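# Close the white door from inside so it latches

## Task

From inside the room, push the white door shut until its latch catches and keeps it closed, changing nothing else and holding nothing. Release it and back away afterwards. The robot must not topple or be left leaning, or the task fails. Once everything has settled at the end, both arms, both hands and the lift must be in free air touching nothing, and the base must not rest against anything movable (a part, box, cart, lid, drawer and so on); contact there costs a deduction.

## Robot and tools

ROBOT. A LinearBot: an omnidirectional wheeled base with a column about 1.7 m high. A carriage rides the column (joint lift_m, 0 to 1 m) and holds two identical six-joint arms, left and right, each ending in a two-finger gripper. Arm bases sit about 0.57 m + lift_m above the floor; some carriage parts hang about 0.15 m lower. A hand reaches about 0.78 m from its shoulder but only about 0.38 m below the arm base. Parked arm: joints 1-6 = 0, 0.05, 0.05, 1.45, 0, 0; the robot is then roughly 0.85 m wide and 0.65 m long. Cameras: carriage_camera (fixed, facing forward, tilted about 20 degrees down), left_wrist_camera and right_wrist_camera (looking past the fingertips).

FRAMES. Base frame: origin on the floor beneath the base centre, x forward, y left, z up, metres. left_hand and right_hand are reported in it, each being the point between that hand's finger pads; quat_wxyz gives hand orientation (hand z along the fingers, fingers open along hand y). Odometry frame = base frame at the start of the scene; base_odometry counts wheel turns only (slip counts as motion), heading in rad, left positive, -3.142 to 3.142.

move. Arguments: base, joints, speeds, min_time_s (these form the action), plus cameras and blocking. base holds exactly one key, each an offset from where the base currently is, not a pose: translate_m (metres, forward positive, -2 to 2), strafe_m (metres, left positive, -2 to 2) or rotate_rad (radians, counter-clockwise/left positive, -6.3 to 6.3). joints is one object for the whole robot, keyed by name, each value an absolute target: lift_m (m, 0-1); for each arm <side>_joint1_rad (-2.617 to 3.054, yaw about vertical, 0 forward, positive left), _joint2_rad (0 to 3.141, shoulder: 0 upper arm back and level, 1.57 vertical, 3.14 forward), _joint3_rad (0 to 3.141, elbow: 0 folded, 3.14 straight), _joint4_rad (-1.57 to 1.57, wrist pitch, positive lifts fingertips), _joint5_rad (-1.57 to 1.57, wrist yaw, positive turns fingertips right), _joint6_rad (-2.094 to 2.094, roll), _gripper_m (0 to 0.093, pad gap in metres). speeds caps top speed for this action only: translate_m and strafe_m 0.02-0.5 m/s, rotate_rad 0.05-1.57 rad/s, lift_m 0.08-0.27 m/s (default 0.25); others default to the maximum. min_time_s (0.1-8 s) sets the least duration of arm and gripper motions; 2 or more gives straighter hand paths. No action beyond 15 s; after 14 s a move ends with time_out. blocking true (default) returns once everything rests; false returns within about 0.5 s while motion continues, and a later move replaces only the targets it names. cameras: list of names or ["all"]; omitted means all for an empty move, none otherwise. An empty move just reports state and images. Unknown keys make a call invalid; out-of-range values are refused, and a refusal or an unrequested stop cancels the rest of that reply's move, wait and finished_scene calls.

RESULT LINES. "move" reads done or the worst status. base_status and joint_status: moving, done, off_target (rested short, may still push), stopped, contact_stop, time_out, not_followed ("joint command not followed": a self-collision check withheld an arm's targets), limit_stop_at_motor_heat. on_its_own lists uncommanded actions; its "held at" is a target, not a reading. motor_effort is percent of maximum (bracket = peak in last action); joint torques, and a Motor temperatures line per arm. MOTOR HOT appears at 75 °C; at 100 °C the arm goes limp for 30-60 s (OVER-TEMPERATURE FAULT), so park arms that are not working. The pictures line lists images in order.

OTHER TOOLS. wait(seconds 0-10, cameras): lets time pass, returns early when earlier moves finish. stop(cameras): brakes all running motions (not an instant halt; the base coasts). zoom_image(camera, region [x0,y0,x1,y1] pixels, top-left origin, at most 504 per side): enlarges part of the latest image. read_manual(section "licences"): licence text only. finished_scene(scene 1-3): ends the scene irreversibly; make no further calls in the reply that ends scene 1.

CAUTIONS. The base only detects its own wheel strain; it can bend an arm against the door and still report done. Arms have no contact stop and keep pushing, which heats motors. After a stop against something, reverse about 0.2 m. Never drive away while a hand grips the door handle: the robot can pitch forward and fall. Keep the carriage low and arms close when pushing; watch for rising hand z as a sign of leaning. Avoid arm-to-arm contact entirely; a hard press ends the scene. Hand readings can be off, usually the real hand is lower. Do not slam the door or strike fixed objects hard. To release, open the gripper well past its reading, then back off and park the arms so nothing touches anything.

Each tool is called after "Request:" as a command line: name --argument value for each argument, lists and objects as JSON in quotes; but a table of rows of numbers goes row by row, as --pt "numbers of a row", without its own name.

## Session

Request:
move

Scene clock: 0.00 s.
Joint torques (N m): no reading
Motor temperatures (°C): left_arm=[31 34 39 31 28 30 27] | right_arm=[32 35 36 31 30 29 31]
base_odometry: x=+0.000 y=+0.000 heading=+0.000
base_status: not commanded
joint_positions: lift_m=+0.300 left_joint1_rad=-0.003 left_joint2_rad=+0.052 left_joint3_rad=+0.038 left_joint4_rad=+1.430 left_joint5_rad=-0.033 left_joint6_rad=+0.031 left_gripper_m=+0.09396 right_joint1_rad=+0.000 right_joint2_rad=+0.035 right_joint3_rad=+0.040 right_joint4_rad=+1.434 right_joint5_rad=-0.028 right_joint6_rad=-0.032 right_gripper_m=+0.09396
joint_status: not commanded
motor_effort: lift_m=+18 drive_wheels=+1
left_hand: x=+0.2553 y=+0.3028 z=+1.3095 quat_wxyz=(+0.997, -0.015, +0.077, +0.015) (m; base frame)
right_hand: x=+0.2486 y=-0.2923 z=+1.3103 quat_wxyz=(+0.998, -0.015, +0.066, -0.015) (m; base frame)
pictures: carriage_camera, left_wrist_camera, right_wrist_camera
Images, in order (width x height): carriage_camera 672x504, left_wrist_camera 672x504, right_wrist_camera 672x504.

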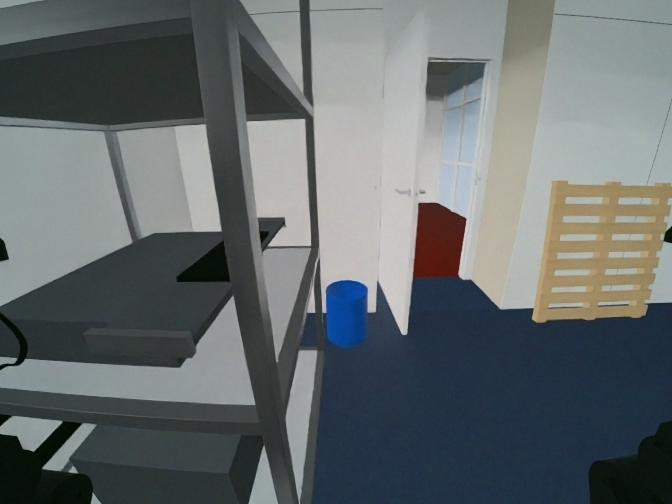

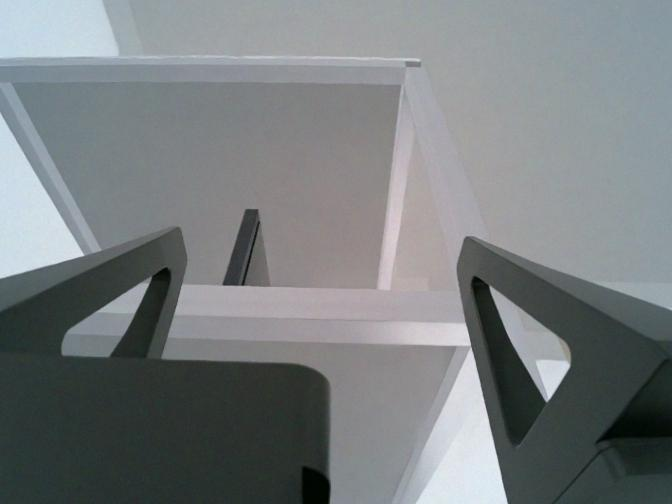

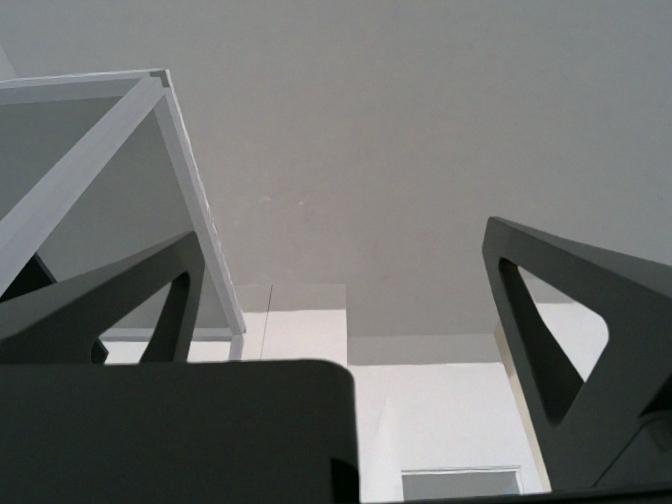

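Request:
move --base '{"strafe_m": -0.6}' --cameras '["carriage_camera"]'

Scene clock: 52.43 s.
Joint torques (N m): left_arm=[-0.12 4 5.57 -0.1 0.11 0.06] | right_arm=[-0.03 3.93 5.89 -0.21 -0.05 -0.05]
move: done
base_odometry: x=-0.001 y=-0.600 heading=-0.001
base_status: done
joint_positions: lift_m=+0.300 left_joint1_rad=-0.003 left_joint2_rad=+0.052 left_joint3_rad=+0.038 left_joint4_rad=+1.430 left_joint5_rad=-0.033 left_joint6_rad=+0.031 left_gripper_m=+0.09396 right_joint1_rad=+0.001 right_joint2_rad=+0.035 right_joint3_rad=+0.040 right_joint4_rad=+1.434 right_joint5_rad=-0.028 right_joint6_rad=-0.032 right_gripper_m=+0.09396
joint_status: not commanded
motor_effort: lift_m=+18(18) drive_wheels=-3(18)
left_hand: x=+0.2553 y=+0.3028 z=+1.3095 quat_wxyz=(+0.997, -0.015, +0.077, +0.015) (m; base frame)
right_hand: x=+0.2486 y=-0.2923 z=+1.3103 quat_wxyz=(+0.998, -0.015, +0.066, -0.015) (m; base frame)
pictures: carriage_camera
Images, in order (width x height): carriage_camera 672x504.

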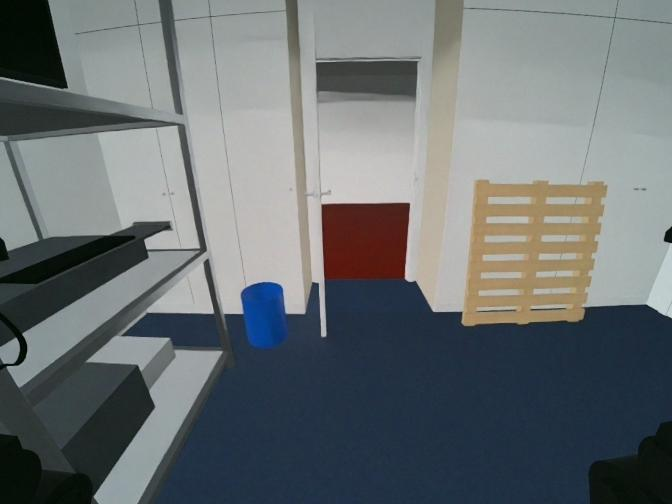

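Request:
move --base '{"translate_m": 1.1}' --joints '{"left_joint2_rad": 1.8, "left_joint3_rad": 1.2, "left_joint4_rad": 0.6, "left_joint5_rad": 0, "left_joint6_rad": 0, "left_gripper_m": 0, "right_gripper_m": 0}' --cameras '["carriage_camera", "left_wrist_camera"]'

Scene clock: 93.97 s.
Joint torques (N m): left_arm=[-0.13 -9.7 9.28 1.91 0.26 -0.1] | right_arm=[-0.14 3.86 5.97 -0.17 -0.05 -0.04]
Motor temperatures (°C): left_arm=[31 36 44 32 28 30 27] | right_arm=[31 37 37 30 30 29 31]
move: done
base_odometry: x=+1.099 y=-0.601 heading=-0.001
base_status: done
joint_positions: lift_m=+0.300 left_joint1_rad=-0.003 left_joint2_rad=+1.794 left_joint3_rad=+1.172 left_joint4_rad=+0.605 left_joint5_rad=-0.015 left_joint6_rad=+0.012 left_gripper_m=+0.00067 right_joint1_rad=+0.001 right_joint2_rad=+0.035 right_joint3_rad=+0.040 right_joint4_rad=+1.433 right_joint5_rad=-0.028 right_joint6_rad=-0.032 right_gripper_m=+0.00010
joint_status: all done
motor_effort: lift_m=+18(18) drive_wheels=-1(17)
left_hand: x=+0.7756 y=+0.2984 z=+1.1534 quat_wxyz=(+0.701, +0.000, +0.713, +0.009) (m; base frame)
right_hand: x=+0.2487 y=-0.2923 z=+1.3103 quat_wxyz=(+0.998, -0.015, +0.066, -0.015) (m; base frame)
pictures: carriage_camera, left_wrist_camera
Images, in order (width x height): carriage_camera 672x504, left_wrist_camera 672x504.

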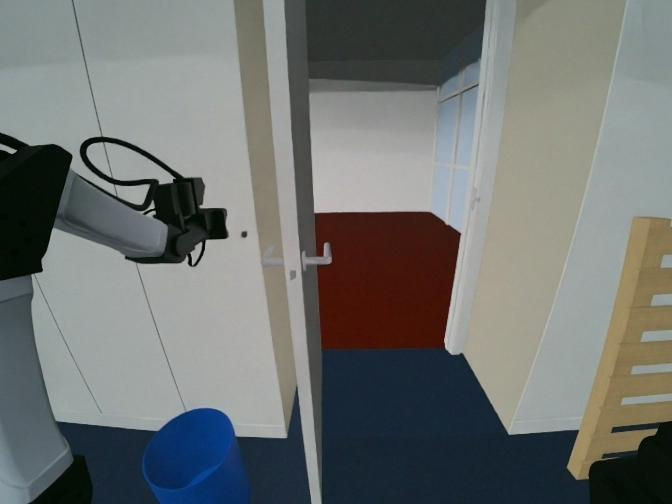

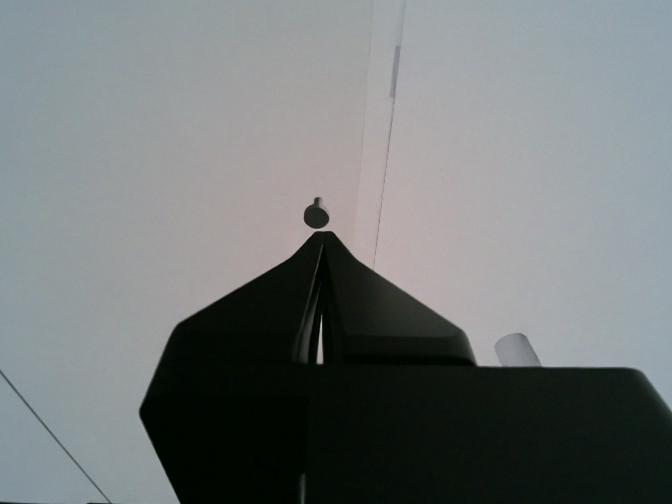

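Request:
move --base '{"translate_m": 0.1}' --joints '{"lift_m": 0.36}'

Request:
move --base '{"strafe_m": -0.35}' --speeds '{"strafe_m": 0.15}' --cameras '["carriage_camera", "left_wrist_camera"]'

Scene clock: 104.73 s.
Joint torques (N m): left_arm=[-0.16 -9.98 8.36 1.98 0.3 -0.1] | right_arm=[-0.13 3.82 5.98 -0.18 -0.07 -0.06]
move: done
base_odometry: x=+1.199 y=-0.602 heading=-0.001
base_status: done
joint_positions: lift_m=+0.360 left_joint1_rad=-0.003 left_joint2_rad=+1.797 left_joint3_rad=+1.183 left_joint4_rad=+0.600 left_joint5_rad=-0.015 left_joint6_rad=+0.012 left_gripper_m=+0.00067 right_joint1_rad=+0.001 right_joint2_rad=+0.035 right_joint3_rad=+0.040 right_joint4_rad=+1.432 right_joint5_rad=-0.028 right_joint6_rad=-0.032 right_gripper_m=+0.00010
joint_status: all done
motor_effort: lift_m=+17(21) drive_wheels=+0(13)
left_hand: x=+0.7771 y=+0.2983 z=+1.2160 quat_wxyz=(+0.702, +0.000, +0.712, +0.009) (m; base frame)
right_hand: x=+0.2490 y=-0.2923 z=+1.3704 quat_wxyz=(+0.998, -0.015, +0.067, -0.015) (m; base frame)
pictures: none

Scene clock: 107.97 s.
Joint torques (N m): left_arm=[-0.25 -9.98 8.4 1.98 0.23 -0.03] | right_arm=[-0.24 3.88 5.97 -0.17 -0.06 -0.05]
move: done
base_odometry: x=+1.199 y=-0.952 heading=-0.001
base_status: done
joint_positions: lift_m=+0.360 left_joint1_rad=-0.001 left_joint2_rad=+1.797 left_joint3_rad=+1.183 left_joint4_rad=+0.599 left_joint5_rad=-0.014 left_joint6_rad=+0.007 left_gripper_m=+0.00066 right_joint1_rad=+0.001 right_joint2_rad=+0.035 right_joint3_rad=+0.040 right_joint4_rad=+1.432 right_joint5_rad=-0.028 right_joint6_rad=-0.032 right_gripper_m=+0.00010
joint_status: not commanded
motor_effort: lift_m=+17(18) drive_wheels=+0(14)
left_hand: x=+0.7771 y=+0.2988 z=+1.2159 quat_wxyz=(+0.702, -0.002, +0.712, +0.007) (m; base frame)
right_hand: x=+0.2490 y=-0.2923 z=+1.3704 quat_wxyz=(+0.998, -0.015, +0.067, -0.015) (m; base frame)
pictures: carriage_camera, left_wrist_camera
Images, in order (width x height): carriage_camera 672x504, left_wrist_camera 672x504.

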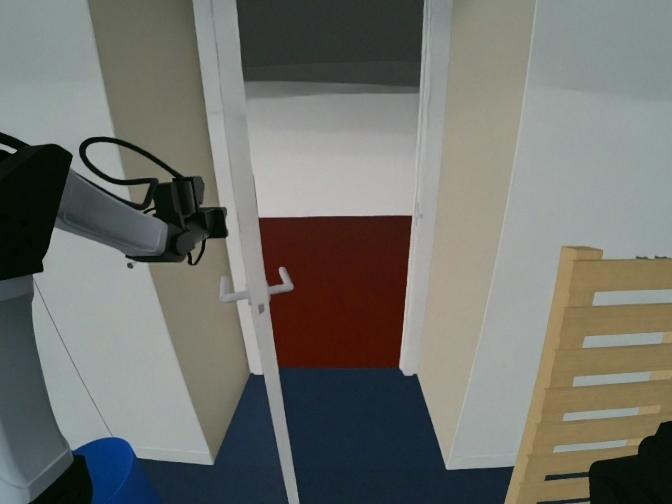

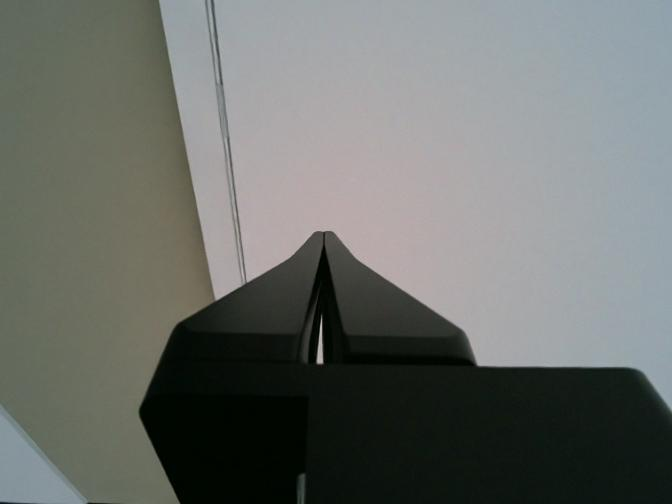

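Request:
move --base '{"translate_m": 0.35}' --speeds '{"translate_m": 0.15}' --cameras '["carriage_camera", "left_wrist_camera"]'

Scene clock: 119.23 s.
Joint torques (N m): left_arm=[-0.64 -10.11 8.39 1.95 0.3 0] | right_arm=[-0.17 3.95 5.93 -0.14 -0.04 -0.02]
Motor temperatures (°C): left_arm=[31 39 48 37 28 30 28] | right_arm=[31 37 38 30 30 29 31]
move: done
base_odometry: x=+1.549 y=-0.952 heading=-0.002
base_status: done
joint_positions: lift_m=+0.360 left_joint1_rad=+0.003 left_joint2_rad=+1.797 left_joint3_rad=+1.183 left_joint4_rad=+0.599 left_joint5_rad=-0.015 left_joint6_rad=+0.005 left_gripper_m=+0.00066 right_joint1_rad=+0.001 right_joint2_rad=+0.035 right_joint3_rad=+0.040 right_joint4_rad=+1.432 right_joint5_rad=-0.028 right_joint6_rad=-0.032 right_gripper_m=+0.00010
joint_status: not commanded
motor_effort: lift_m=+18(18) drive_wheels=+3(13)
left_hand: x=+0.7770 y=+0.3014 z=+1.2159 quat_wxyz=(+0.702, -0.005, +0.712, +0.008) (m; base frame)
right_hand: x=+0.2490 y=-0.2923 z=+1.3704 quat_wxyz=(+0.998, -0.015, +0.067, -0.015) (m; base frame)
pictures: carriage_camera, left_wrist_camera
Images, in order (width x height): carriage_camera 672x504, left_wrist_camera 672x504.

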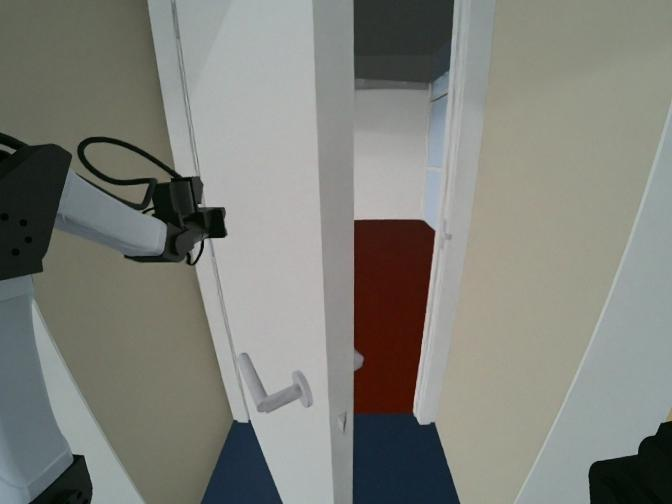

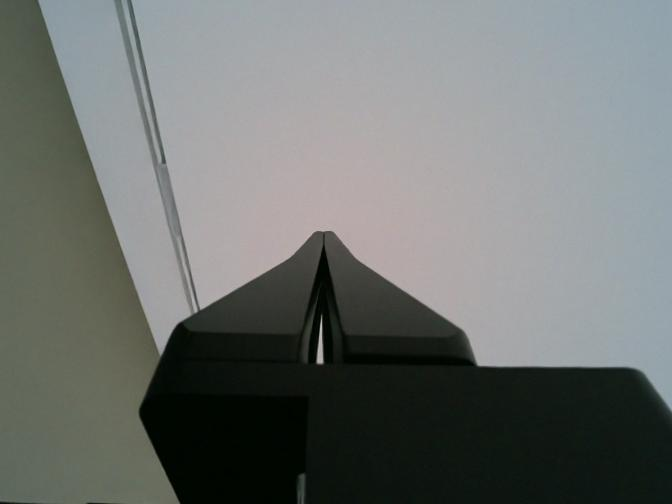

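Request:
move --base '{"translate_m": 0.2}' --joints '{"left_joint1_rad": -0.6}' --min_time_s 2 --speeds '{"translate_m": 0.12}' --cameras '["carriage_camera", "left_wrist_camera"]'

Scene clock: 126.67 s.
Joint torques (N m): left_arm=[-0.64 -9.78 8.32 1.93 0.25 0.06] | right_arm=[-0.27 3.9 5.96 -0.21 -0.07 -0.04]
move: done
base_odometry: x=+1.749 y=-0.953 heading=-0.002
base_status: done
joint_positions: lift_m=+0.360 left_joint1_rad=-0.595 left_joint2_rad=+1.797 left_joint3_rad=+1.183 left_joint4_rad=+0.599 left_joint5_rad=-0.015 left_joint6_rad=-0.001 left_gripper_m=+0.00066 right_joint1_rad=+0.001 right_joint2_rad=+0.035 right_joint3_rad=+0.040 right_joint4_rad=+1.432 right_joint5_rad=-0.028 right_joint6_rad=-0.032 right_gripper_m=+0.00010
joint_status: all done
motor_effort: lift_m=+17(18) drive_wheels=-2(12)
left_hand: x=+0.6818 y=-0.0158 z=+1.2158 quat_wxyz=(+0.672, +0.204, +0.683, -0.201) (m; base frame)
right_hand: x=+0.2491 y=-0.2923 z=+1.3703 quat_wxyz=(+0.998, -0.015, +0.067, -0.015) (m; base frame)
pictures: carriage_camera, left_wrist_camera
Images, in order (width x height): carriage_camera 672x504, left_wrist_camera 672x504.

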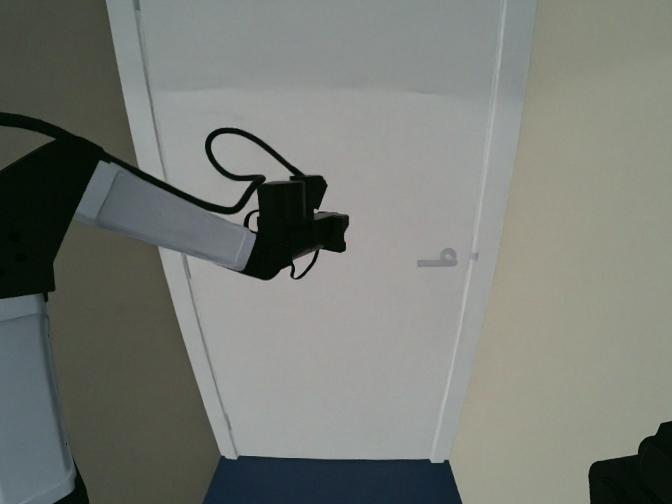

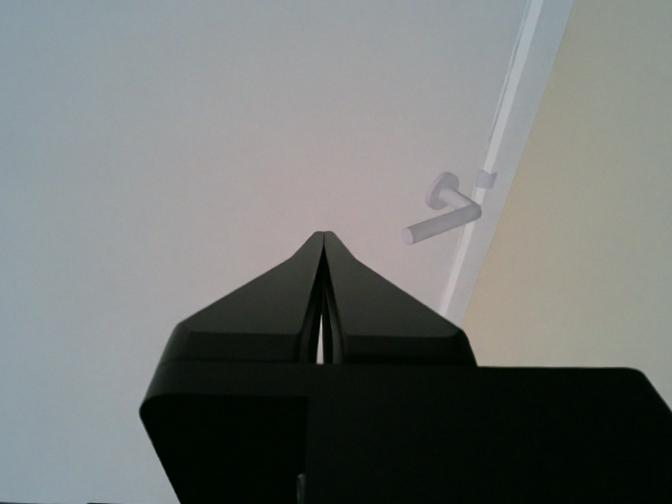

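Request:
zoom_image --camera "carriage_camera" --region '[400, 180, 540, 480]'

Request:
zoom_image --camera "carriage_camera" --region '[410, 210, 510, 290]'

Scaled by 1.680 from the camera's 672x504 image, which has a finer 960x720 frame.

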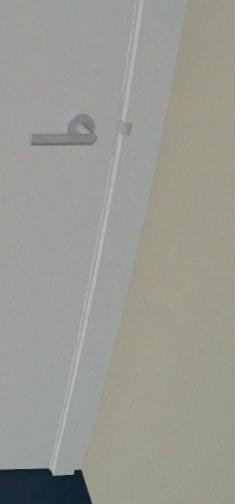

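Scaled by 5.040 from the camera's 672x504 image, which has a finer 960x720 frame.

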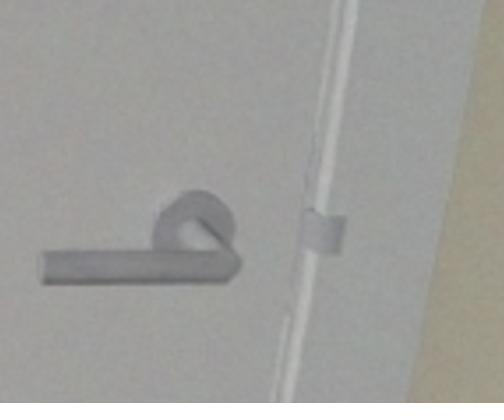

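Request:
move --joints '{"left_joint1_rad": -0.6, "left_joint2_rad": 2.5, "left_joint3_rad": 2.1, "left_joint4_rad": 0.4, "lift_m": 0.42}' --min_time_s 2

Request:
move --base '{"translate_m": 0.15}' --speeds '{"translate_m": 0.1}' --cameras '["carriage_camera", "left_wrist_camera"]'

Scene clock: 148.93 s.
Joint torques (N m): left_arm=[-0.49 -14.75 9.66 1.86 0.29 0.06] | right_arm=[-0.18 3.79 6 -0.17 -0.06 -0.05]
move: done
base_odometry: x=+1.749 y=-0.953 heading=-0.002
base_status: not commanded
joint_positions: lift_m=+0.420 left_joint1_rad=-0.595 left_joint2_rad=+2.486 left_joint3_rad=+2.070 left_joint4_rad=+0.409 left_joint5_rad=-0.015 left_joint6_rad=-0.001 left_gripper_m=+0.00066 right_joint1_rad=+0.001 right_joint2_rad=+0.035 right_joint3_rad=+0.040 right_joint4_rad=+1.432 right_joint5_rad=-0.028 right_joint6_rad=-0.032 right_gripper_m=+0.00010
joint_status: all done
motor_effort: lift_m=+17(22) drive_wheels=+4(5)
left_hand: x=+0.8173 y=-0.1076 z=+1.2297 quat_wxyz=(+0.675, +0.203, +0.680, -0.202) (m; base frame)
right_hand: x=+0.2491 y=-0.2923 z=+1.4304 quat_wxyz=(+0.998, -0.015, +0.067, -0.015) (m; base frame)
pictures: none

Scene clock: 151.13 s.
Joint torques (N m): left_arm=[5.96 -14.61 9.68 1.99 -2.65 0.04] | right_arm=[-0.36 3.84 5.98 -0.17 -0.04 -0.04]
move: done
base_odometry: x=+1.899 y=-0.953 heading=-0.002
base_status: done
joint_positions: lift_m=+0.420 left_joint1_rad=-0.681 left_joint2_rad=+2.486 left_joint3_rad=+2.070 left_joint4_rad=+0.397 left_joint5_rad=+0.237 left_joint6_rad=-0.001 left_gripper_m=+0.00065 right_joint1_rad=+0.001 right_joint2_rad=+0.035 right_joint3_rad=+0.040 right_joint4_rad=+1.432 right_joint5_rad=-0.028 right_joint6_rad=-0.032 right_gripper_m=+0.00010
joint_status: not commanded
motor_effort: lift_m=+17(18) drive_wheels=+5(13)
left_hand: x=+0.7494 y=-0.1882 z=+1.2267 quat_wxyz=(+0.627, +0.315, +0.640, -0.312) (m; base frame)
right_hand: x=+0.2491 y=-0.2923 z=+1.4303 quat_wxyz=(+0.998, -0.015, +0.067, -0.015) (m; base frame)
pictures: carriage_camera, left_wrist_camera
Images, in order (width x height): carriage_camera 672x504, left_wrist_camera 672x504.

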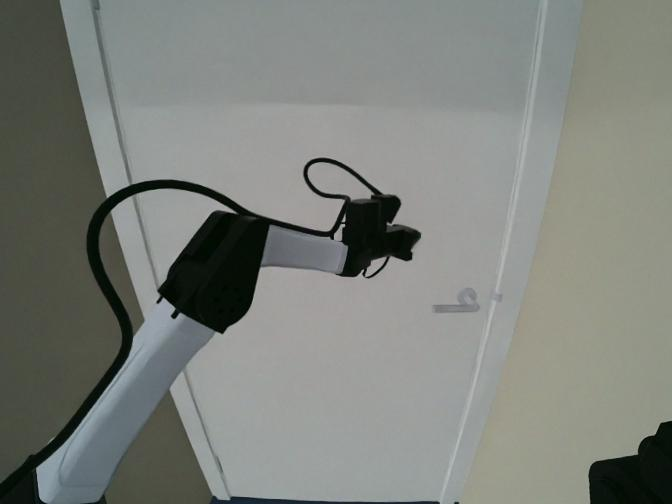

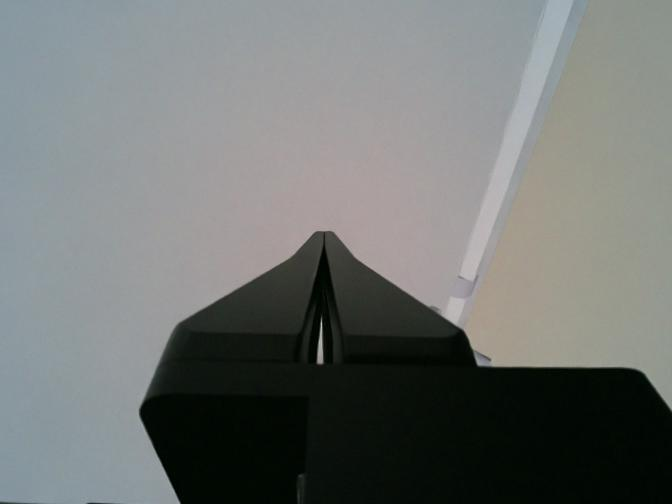

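Request:
zoom_image --camera "carriage_camera" --region '[420, 260, 540, 350]'

Request:
zoom_image --camera "left_wrist_camera" --region '[400, 0, 600, 340]'

Scaled by 4.200 from the camera's 672x504 image, which has a finer 960x720 frame.

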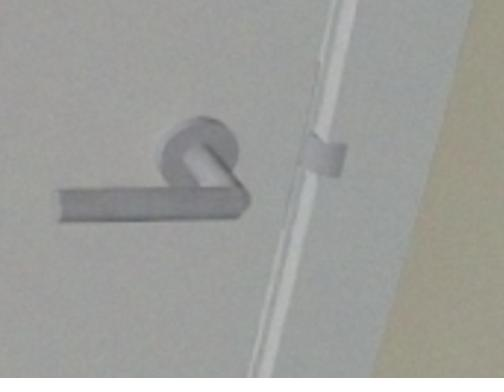

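Scaled by 1.482 from the camera's 672x504 image, which has a finer 960x720 frame.

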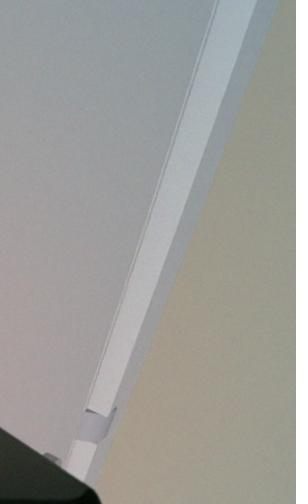

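Request:
move --base '{"translate_m": -0.25}' --speeds '{"translate_m": 0.25}' --cameras '["carriage_camera"]'

Request:
zoom_image --camera "carriage_camera" --region '[400, 180, 540, 320]'

Request:
move --joints '{"left_joint1_rad": 0, "left_joint2_rad": 0.05, "left_joint3_rad": 0.05, "left_joint4_rad": 1.45, "left_joint5_rad": 0, "right_joint2_rad": 1.8, "right_joint3_rad": 1.2, "right_joint4_rad": 0.6, "right_joint5_rad": 0, "right_joint6_rad": 0}' --cameras '["carriage_camera", "right_wrist_camera"]'

Scene clock: 168.07 s.
Joint torques (N m): left_arm=[-0.16 -14.86 9.61 1.99 -0.09 0.05] | right_arm=[-0.12 3.82 5.94 -0.18 -0.07 -0.04]
Motor temperatures (°C): left_arm=[32 47 51 41 32 30 28] | right_arm=[31 37 38 30 29 29 31]
move: done
base_odometry: x=+1.649 y=-0.953 heading=-0.002
base_status: done
joint_positions: lift_m=+0.420 left_joint1_rad=-0.600 left_joint2_rad=+2.486 left_joint3_rad=+2.072 left_joint4_rad=+0.397 left_joint5_rad=+0.016 left_joint6_rad=-0.001 left_gripper_m=+0.00065 right_joint1_rad=+0.001 right_joint2_rad=+0.035 right_joint3_rad=+0.040 right_joint4_rad=+1.433 right_joint5_rad=-0.028 right_joint6_rad=-0.032 right_gripper_m=+0.00010
joint_status: not commanded
motor_effort: lift_m=+17(17) drive_wheels=-1(11)
left_hand: x=+0.8126 y=-0.1145 z=+1.2274 quat_wxyz=(+0.668, +0.216, +0.680, -0.213) (m; base frame)
right_hand: x=+0.2489 y=-0.2923 z=+1.4304 quat_wxyz=(+0.998, -0.015, +0.066, -0.015) (m; base frame)
pictures: carriage_camera
Images, in order (width x height): carriage_camera 672x504.

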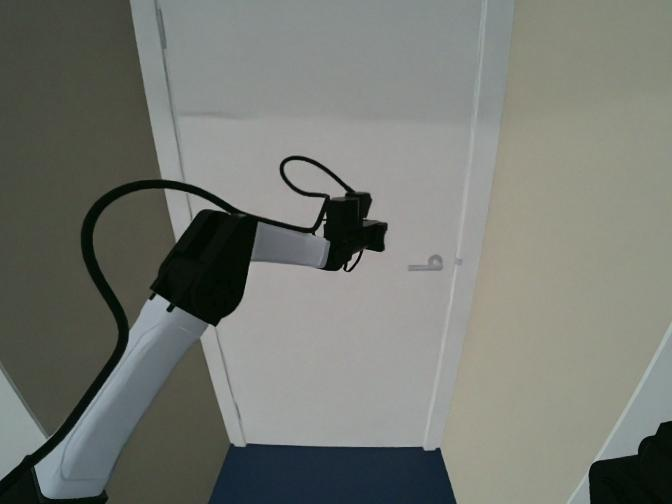

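Scaled by 3.600 from the camera's 672x504 image, which has a finer 960x720 frame.

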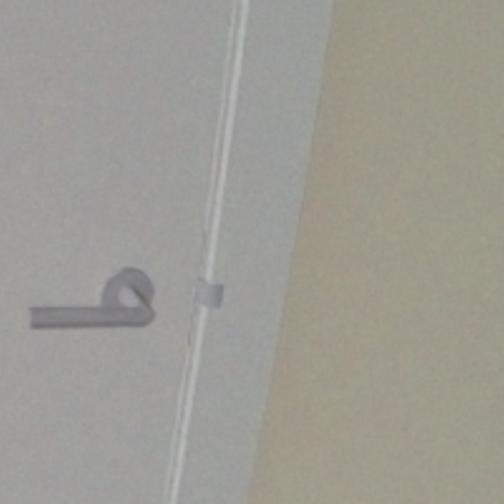

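Scene clock: 170.27 s.
Joint torques (N m): left_arm=[0.4 3.08 4.63 0.09 0.01 0.04] | right_arm=[-0.2 -8.79 10.35 2.14 0.05 0.04]
move: done
base_odometry: x=+1.649 y=-0.953 heading=-0.002
base_status: not commanded
joint_positions: lift_m=+0.420 left_joint1_rad=-0.006 left_joint2_rad=+0.057 left_joint3_rad=+0.057 left_joint4_rad=+1.434 left_joint5_rad=+0.007 left_joint6_rad=-0.001 left_gripper_m=+0.00066 right_joint1_rad=+0.001 right_joint2_rad=+1.792 right_joint3_rad=+1.173 right_joint4_rad=+0.609 right_joint5_rad=-0.013 right_joint6_rad=-0.008 right_gripper_m=+0.00010
joint_status: all done
motor_effort: lift_m=+18(18) drive_wheels=+0(4)
left_hand: x=+0.2506 y=+0.2958 z=+1.4348 quat_wxyz=(+0.998, +0.003, +0.069, -0.004) (m; base frame)
right_hand: x=+0.7754 y=-0.2946 z=+1.2759 quat_wxyz=(+0.704, -0.008, +0.711, +0.002) (m; base frame)
pictures: carriage_camera, right_wrist_camera
Images, in order (width x height): carriage_camera 672x504, right_wrist_camera 672x504.

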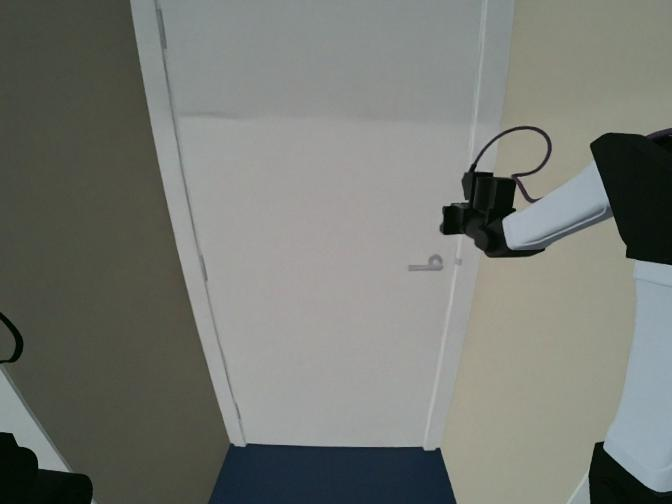

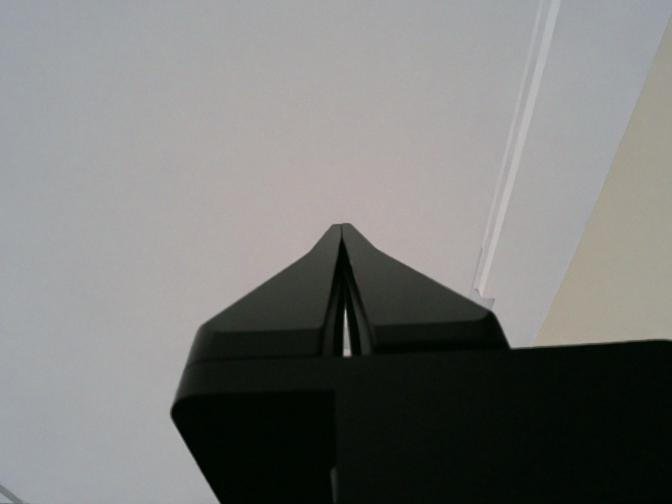

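Request:
move --base '{"translate_m": 0.3}' --speeds '{"translate_m": 0.12}' --cameras '["carriage_camera", "right_wrist_camera"]'

Request:
zoom_image --camera "right_wrist_camera" --region '[420, 100, 600, 340]'

Scene clock: 183.27 s.
Joint torques (N m): left_arm=[-0.03 3.48 4.89 -0.11 0.01 0.07] | right_arm=[-0.51 16.18 17.06 6.85 0.95 0.04]
Motor temperatures (°C): left_arm=[32 44 48 37 30 30 28] | right_arm=[31 39 39 35 30 29 31]
move: contact_stop
base_odometry: x=+1.936 y=-0.954 heading=-0.005
base_status: translate_m contact_stop (by the wheels' count: +0.287 of +0.300)
joint_positions: lift_m=+0.420 left_joint1_rad=-0.003 left_joint2_rad=+0.055 left_joint3_rad=+0.053 left_joint4_rad=+1.448 left_joint5_rad=+0.006 left_joint6_rad=-0.001 left_gripper_m=+0.00066 right_joint1_rad=+0.005 right_joint2_rad=+1.530 right_joint3_rad=+1.106 right_joint4_rad=+0.180 right_joint5_rad=-0.112 right_joint6_rad=-0.007 right_gripper_m=+0.00010
joint_status: not commanded
motor_effort: lift_m=+17(18) drive_wheels=+24(60)
left_hand: x=+0.2476 y=+0.2960 z=+1.4343 quat_wxyz=(+0.998, +0.003, +0.062, -0.002) (m; base frame)
right_hand: x=+0.7119 y=-0.2751 z=+1.2720 quat_wxyz=(+0.615, -0.039, +0.787, +0.044) (m; base frame)
pictures: carriage_camera, right_wrist_camera
Images, in order (width x height): carriage_camera 672x504, right_wrist_camera 672x504.

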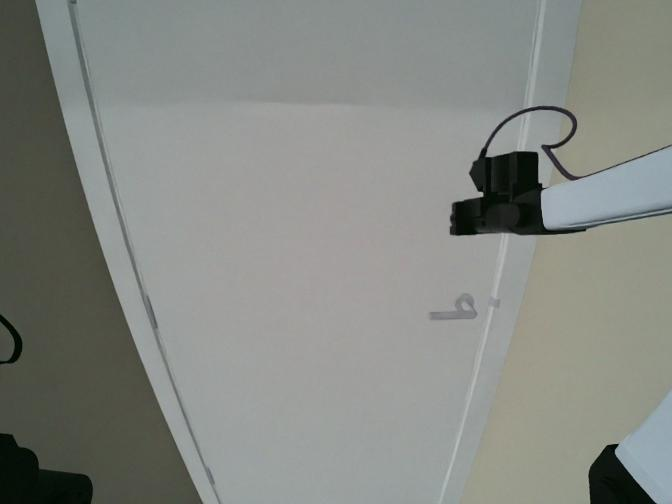

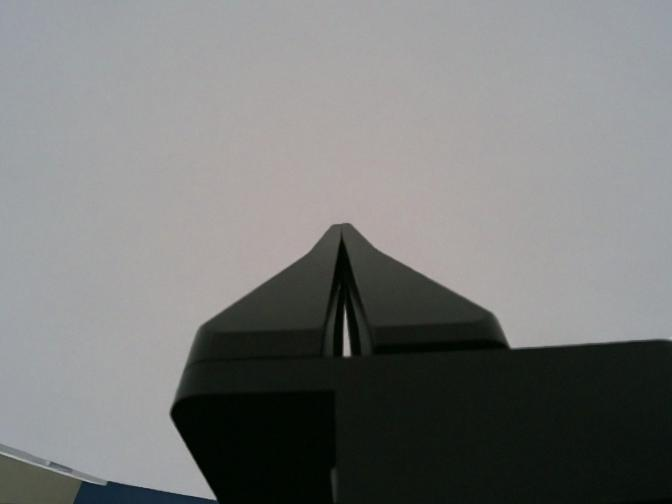

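Scaled by 2.100 from the camera's 672x504 image, which has a finer 960x720 frame.

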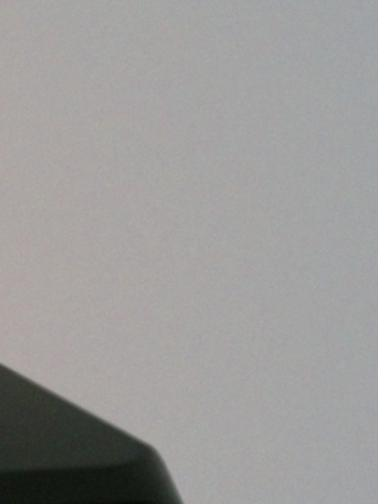

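Request:
move --base '{"translate_m": -0.3}' --speeds '{"translate_m": 0.25}' --cameras '["carriage_camera", "right_wrist_camera"]'

Request:
zoom_image --camera "carriage_camera" --region '[400, 180, 540, 320]'

Request:
zoom_image --camera "right_wrist_camera" --region '[420, 0, 620, 340]'

Scene clock: 190.07 s.
Joint torques (N m): left_arm=[0.12 3.36 4.98 -0.07 0.01 0.05] | right_arm=[-0.65 -9.44 10.1 2.31 0.03 0.03]
Motor temperatures (°C): left_arm=[32 43 47 36 30 30 28] | right_arm=[31 41 41 43 30 29 31]
move: done
base_odometry: x=+1.636 y=-0.952 heading=-0.005
base_status: done
joint_positions: lift_m=+0.420 left_joint1_rad=-0.003 left_joint2_rad=+0.055 left_joint3_rad=+0.052 left_joint4_rad=+1.448 left_joint5_rad=+0.006 left_joint6_rad=-0.001 left_gripper_m=+0.00066 right_joint1_rad=+0.005 right_joint2_rad=+1.797 right_joint3_rad=+1.175 right_joint4_rad=+0.593 right_joint5_rad=-0.012 right_joint6_rad=-0.007 right_gripper_m=+0.00010
joint_status: not commanded
motor_effort: lift_m=+17(18) drive_wheels=-3(16)
left_hand: x=+0.2479 y=+0.2960 z=+1.4341 quat_wxyz=(+0.998, +0.003, +0.063, -0.002) (m; base frame)
right_hand: x=+0.7764 y=-0.2924 z=+1.2702 quat_wxyz=(+0.697, -0.008, +0.717, +0.004) (m; base frame)
pictures: carriage_camera, right_wrist_camera
Images, in order (width x height): carriage_camera 672x504, right_wrist_camera 672x504.

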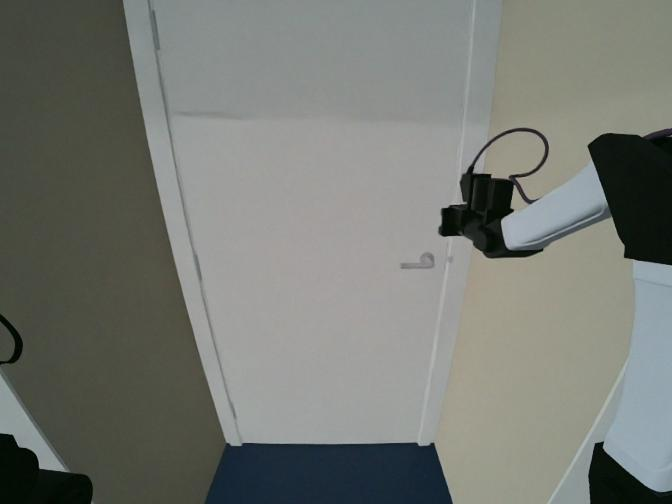

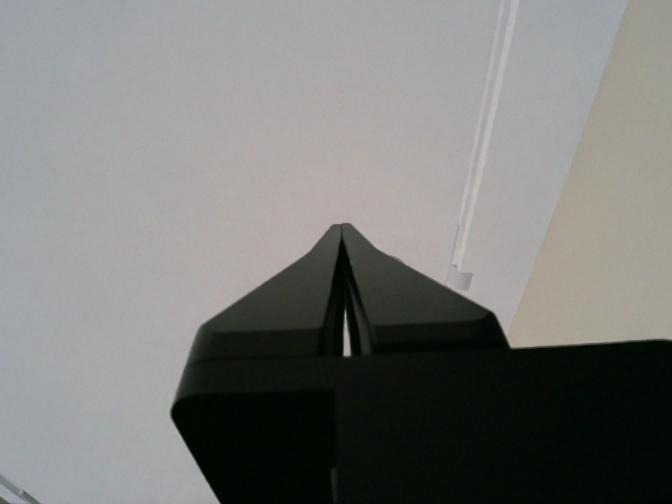

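Scaled by 3.600 from the camera's 672x504 image, which has a finer 960x720 frame.

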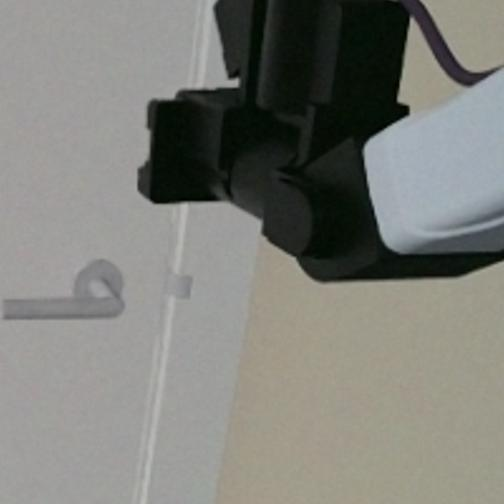

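Scaled by 1.482 from the camera's 672x504 image, which has a finer 960x720 frame.

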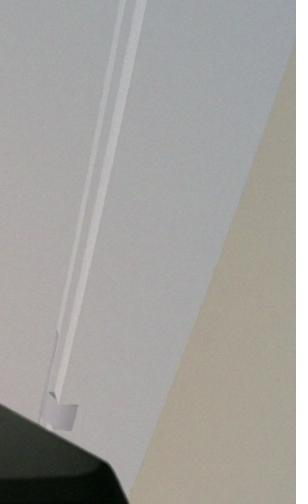

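Request:
move --base '{"translate_m": -0.3}' --joints '{"right_joint2_rad": 0.05, "right_joint3_rad": 0.05, "right_joint4_rad": 1.45}' --cameras '["carriage_camera"]'

Request:
zoom_image --camera "carriage_camera" --region '[360, 120, 500, 300]'

Scene clock: 204.13 s.
Joint torques (N m): left_arm=[0.09 3.26 4.89 -0.12 0.04 0.03] | right_arm=[-0.59 3.03 4.89 -0.1 0.04 0.04]
move: done
base_odometry: x=+1.336 y=-0.951 heading=-0.004
base_status: done
joint_positions: lift_m=+0.420 left_joint1_rad=-0.003 left_joint2_rad=+0.055 left_joint3_rad=+0.052 left_joint4_rad=+1.449 left_joint5_rad=+0.006 left_joint6_rad=-0.001 left_gripper_m=+0.00066 right_joint1_rad=+0.005 right_joint2_rad=+0.058 right_joint3_rad=+0.059 right_joint4_rad=+1.444 right_joint5_rad=-0.012 right_joint6_rad=-0.007 right_gripper_m=+0.00010
joint_status: all done
motor_effort: lift_m=+18(18) drive_wheels=-3(19)
left_hand: x=+0.2477 y=+0.2960 z=+1.4341 quat_wxyz=(+0.998, +0.003, +0.062, -0.002) (m; base frame)
right_hand: x=+0.2476 y=-0.2950 z=+1.4358 quat_wxyz=(+0.998, -0.006, +0.063, -0.001) (m; base frame)
pictures: carriage_camera
Images, in order (width x height): carriage_camera 672x504.

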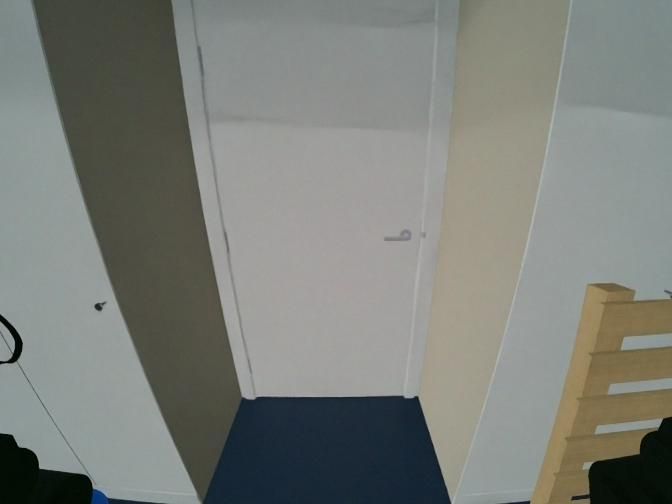

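Scaled by 2.800 from the camera's 672x504 image, which has a finer 960x720 frame.

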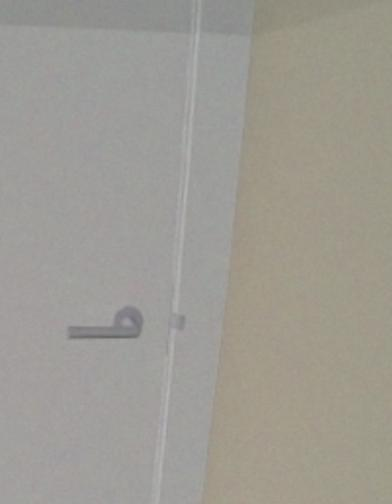

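Request:
finished_scene --scene 1

The scene is finished: the task was done.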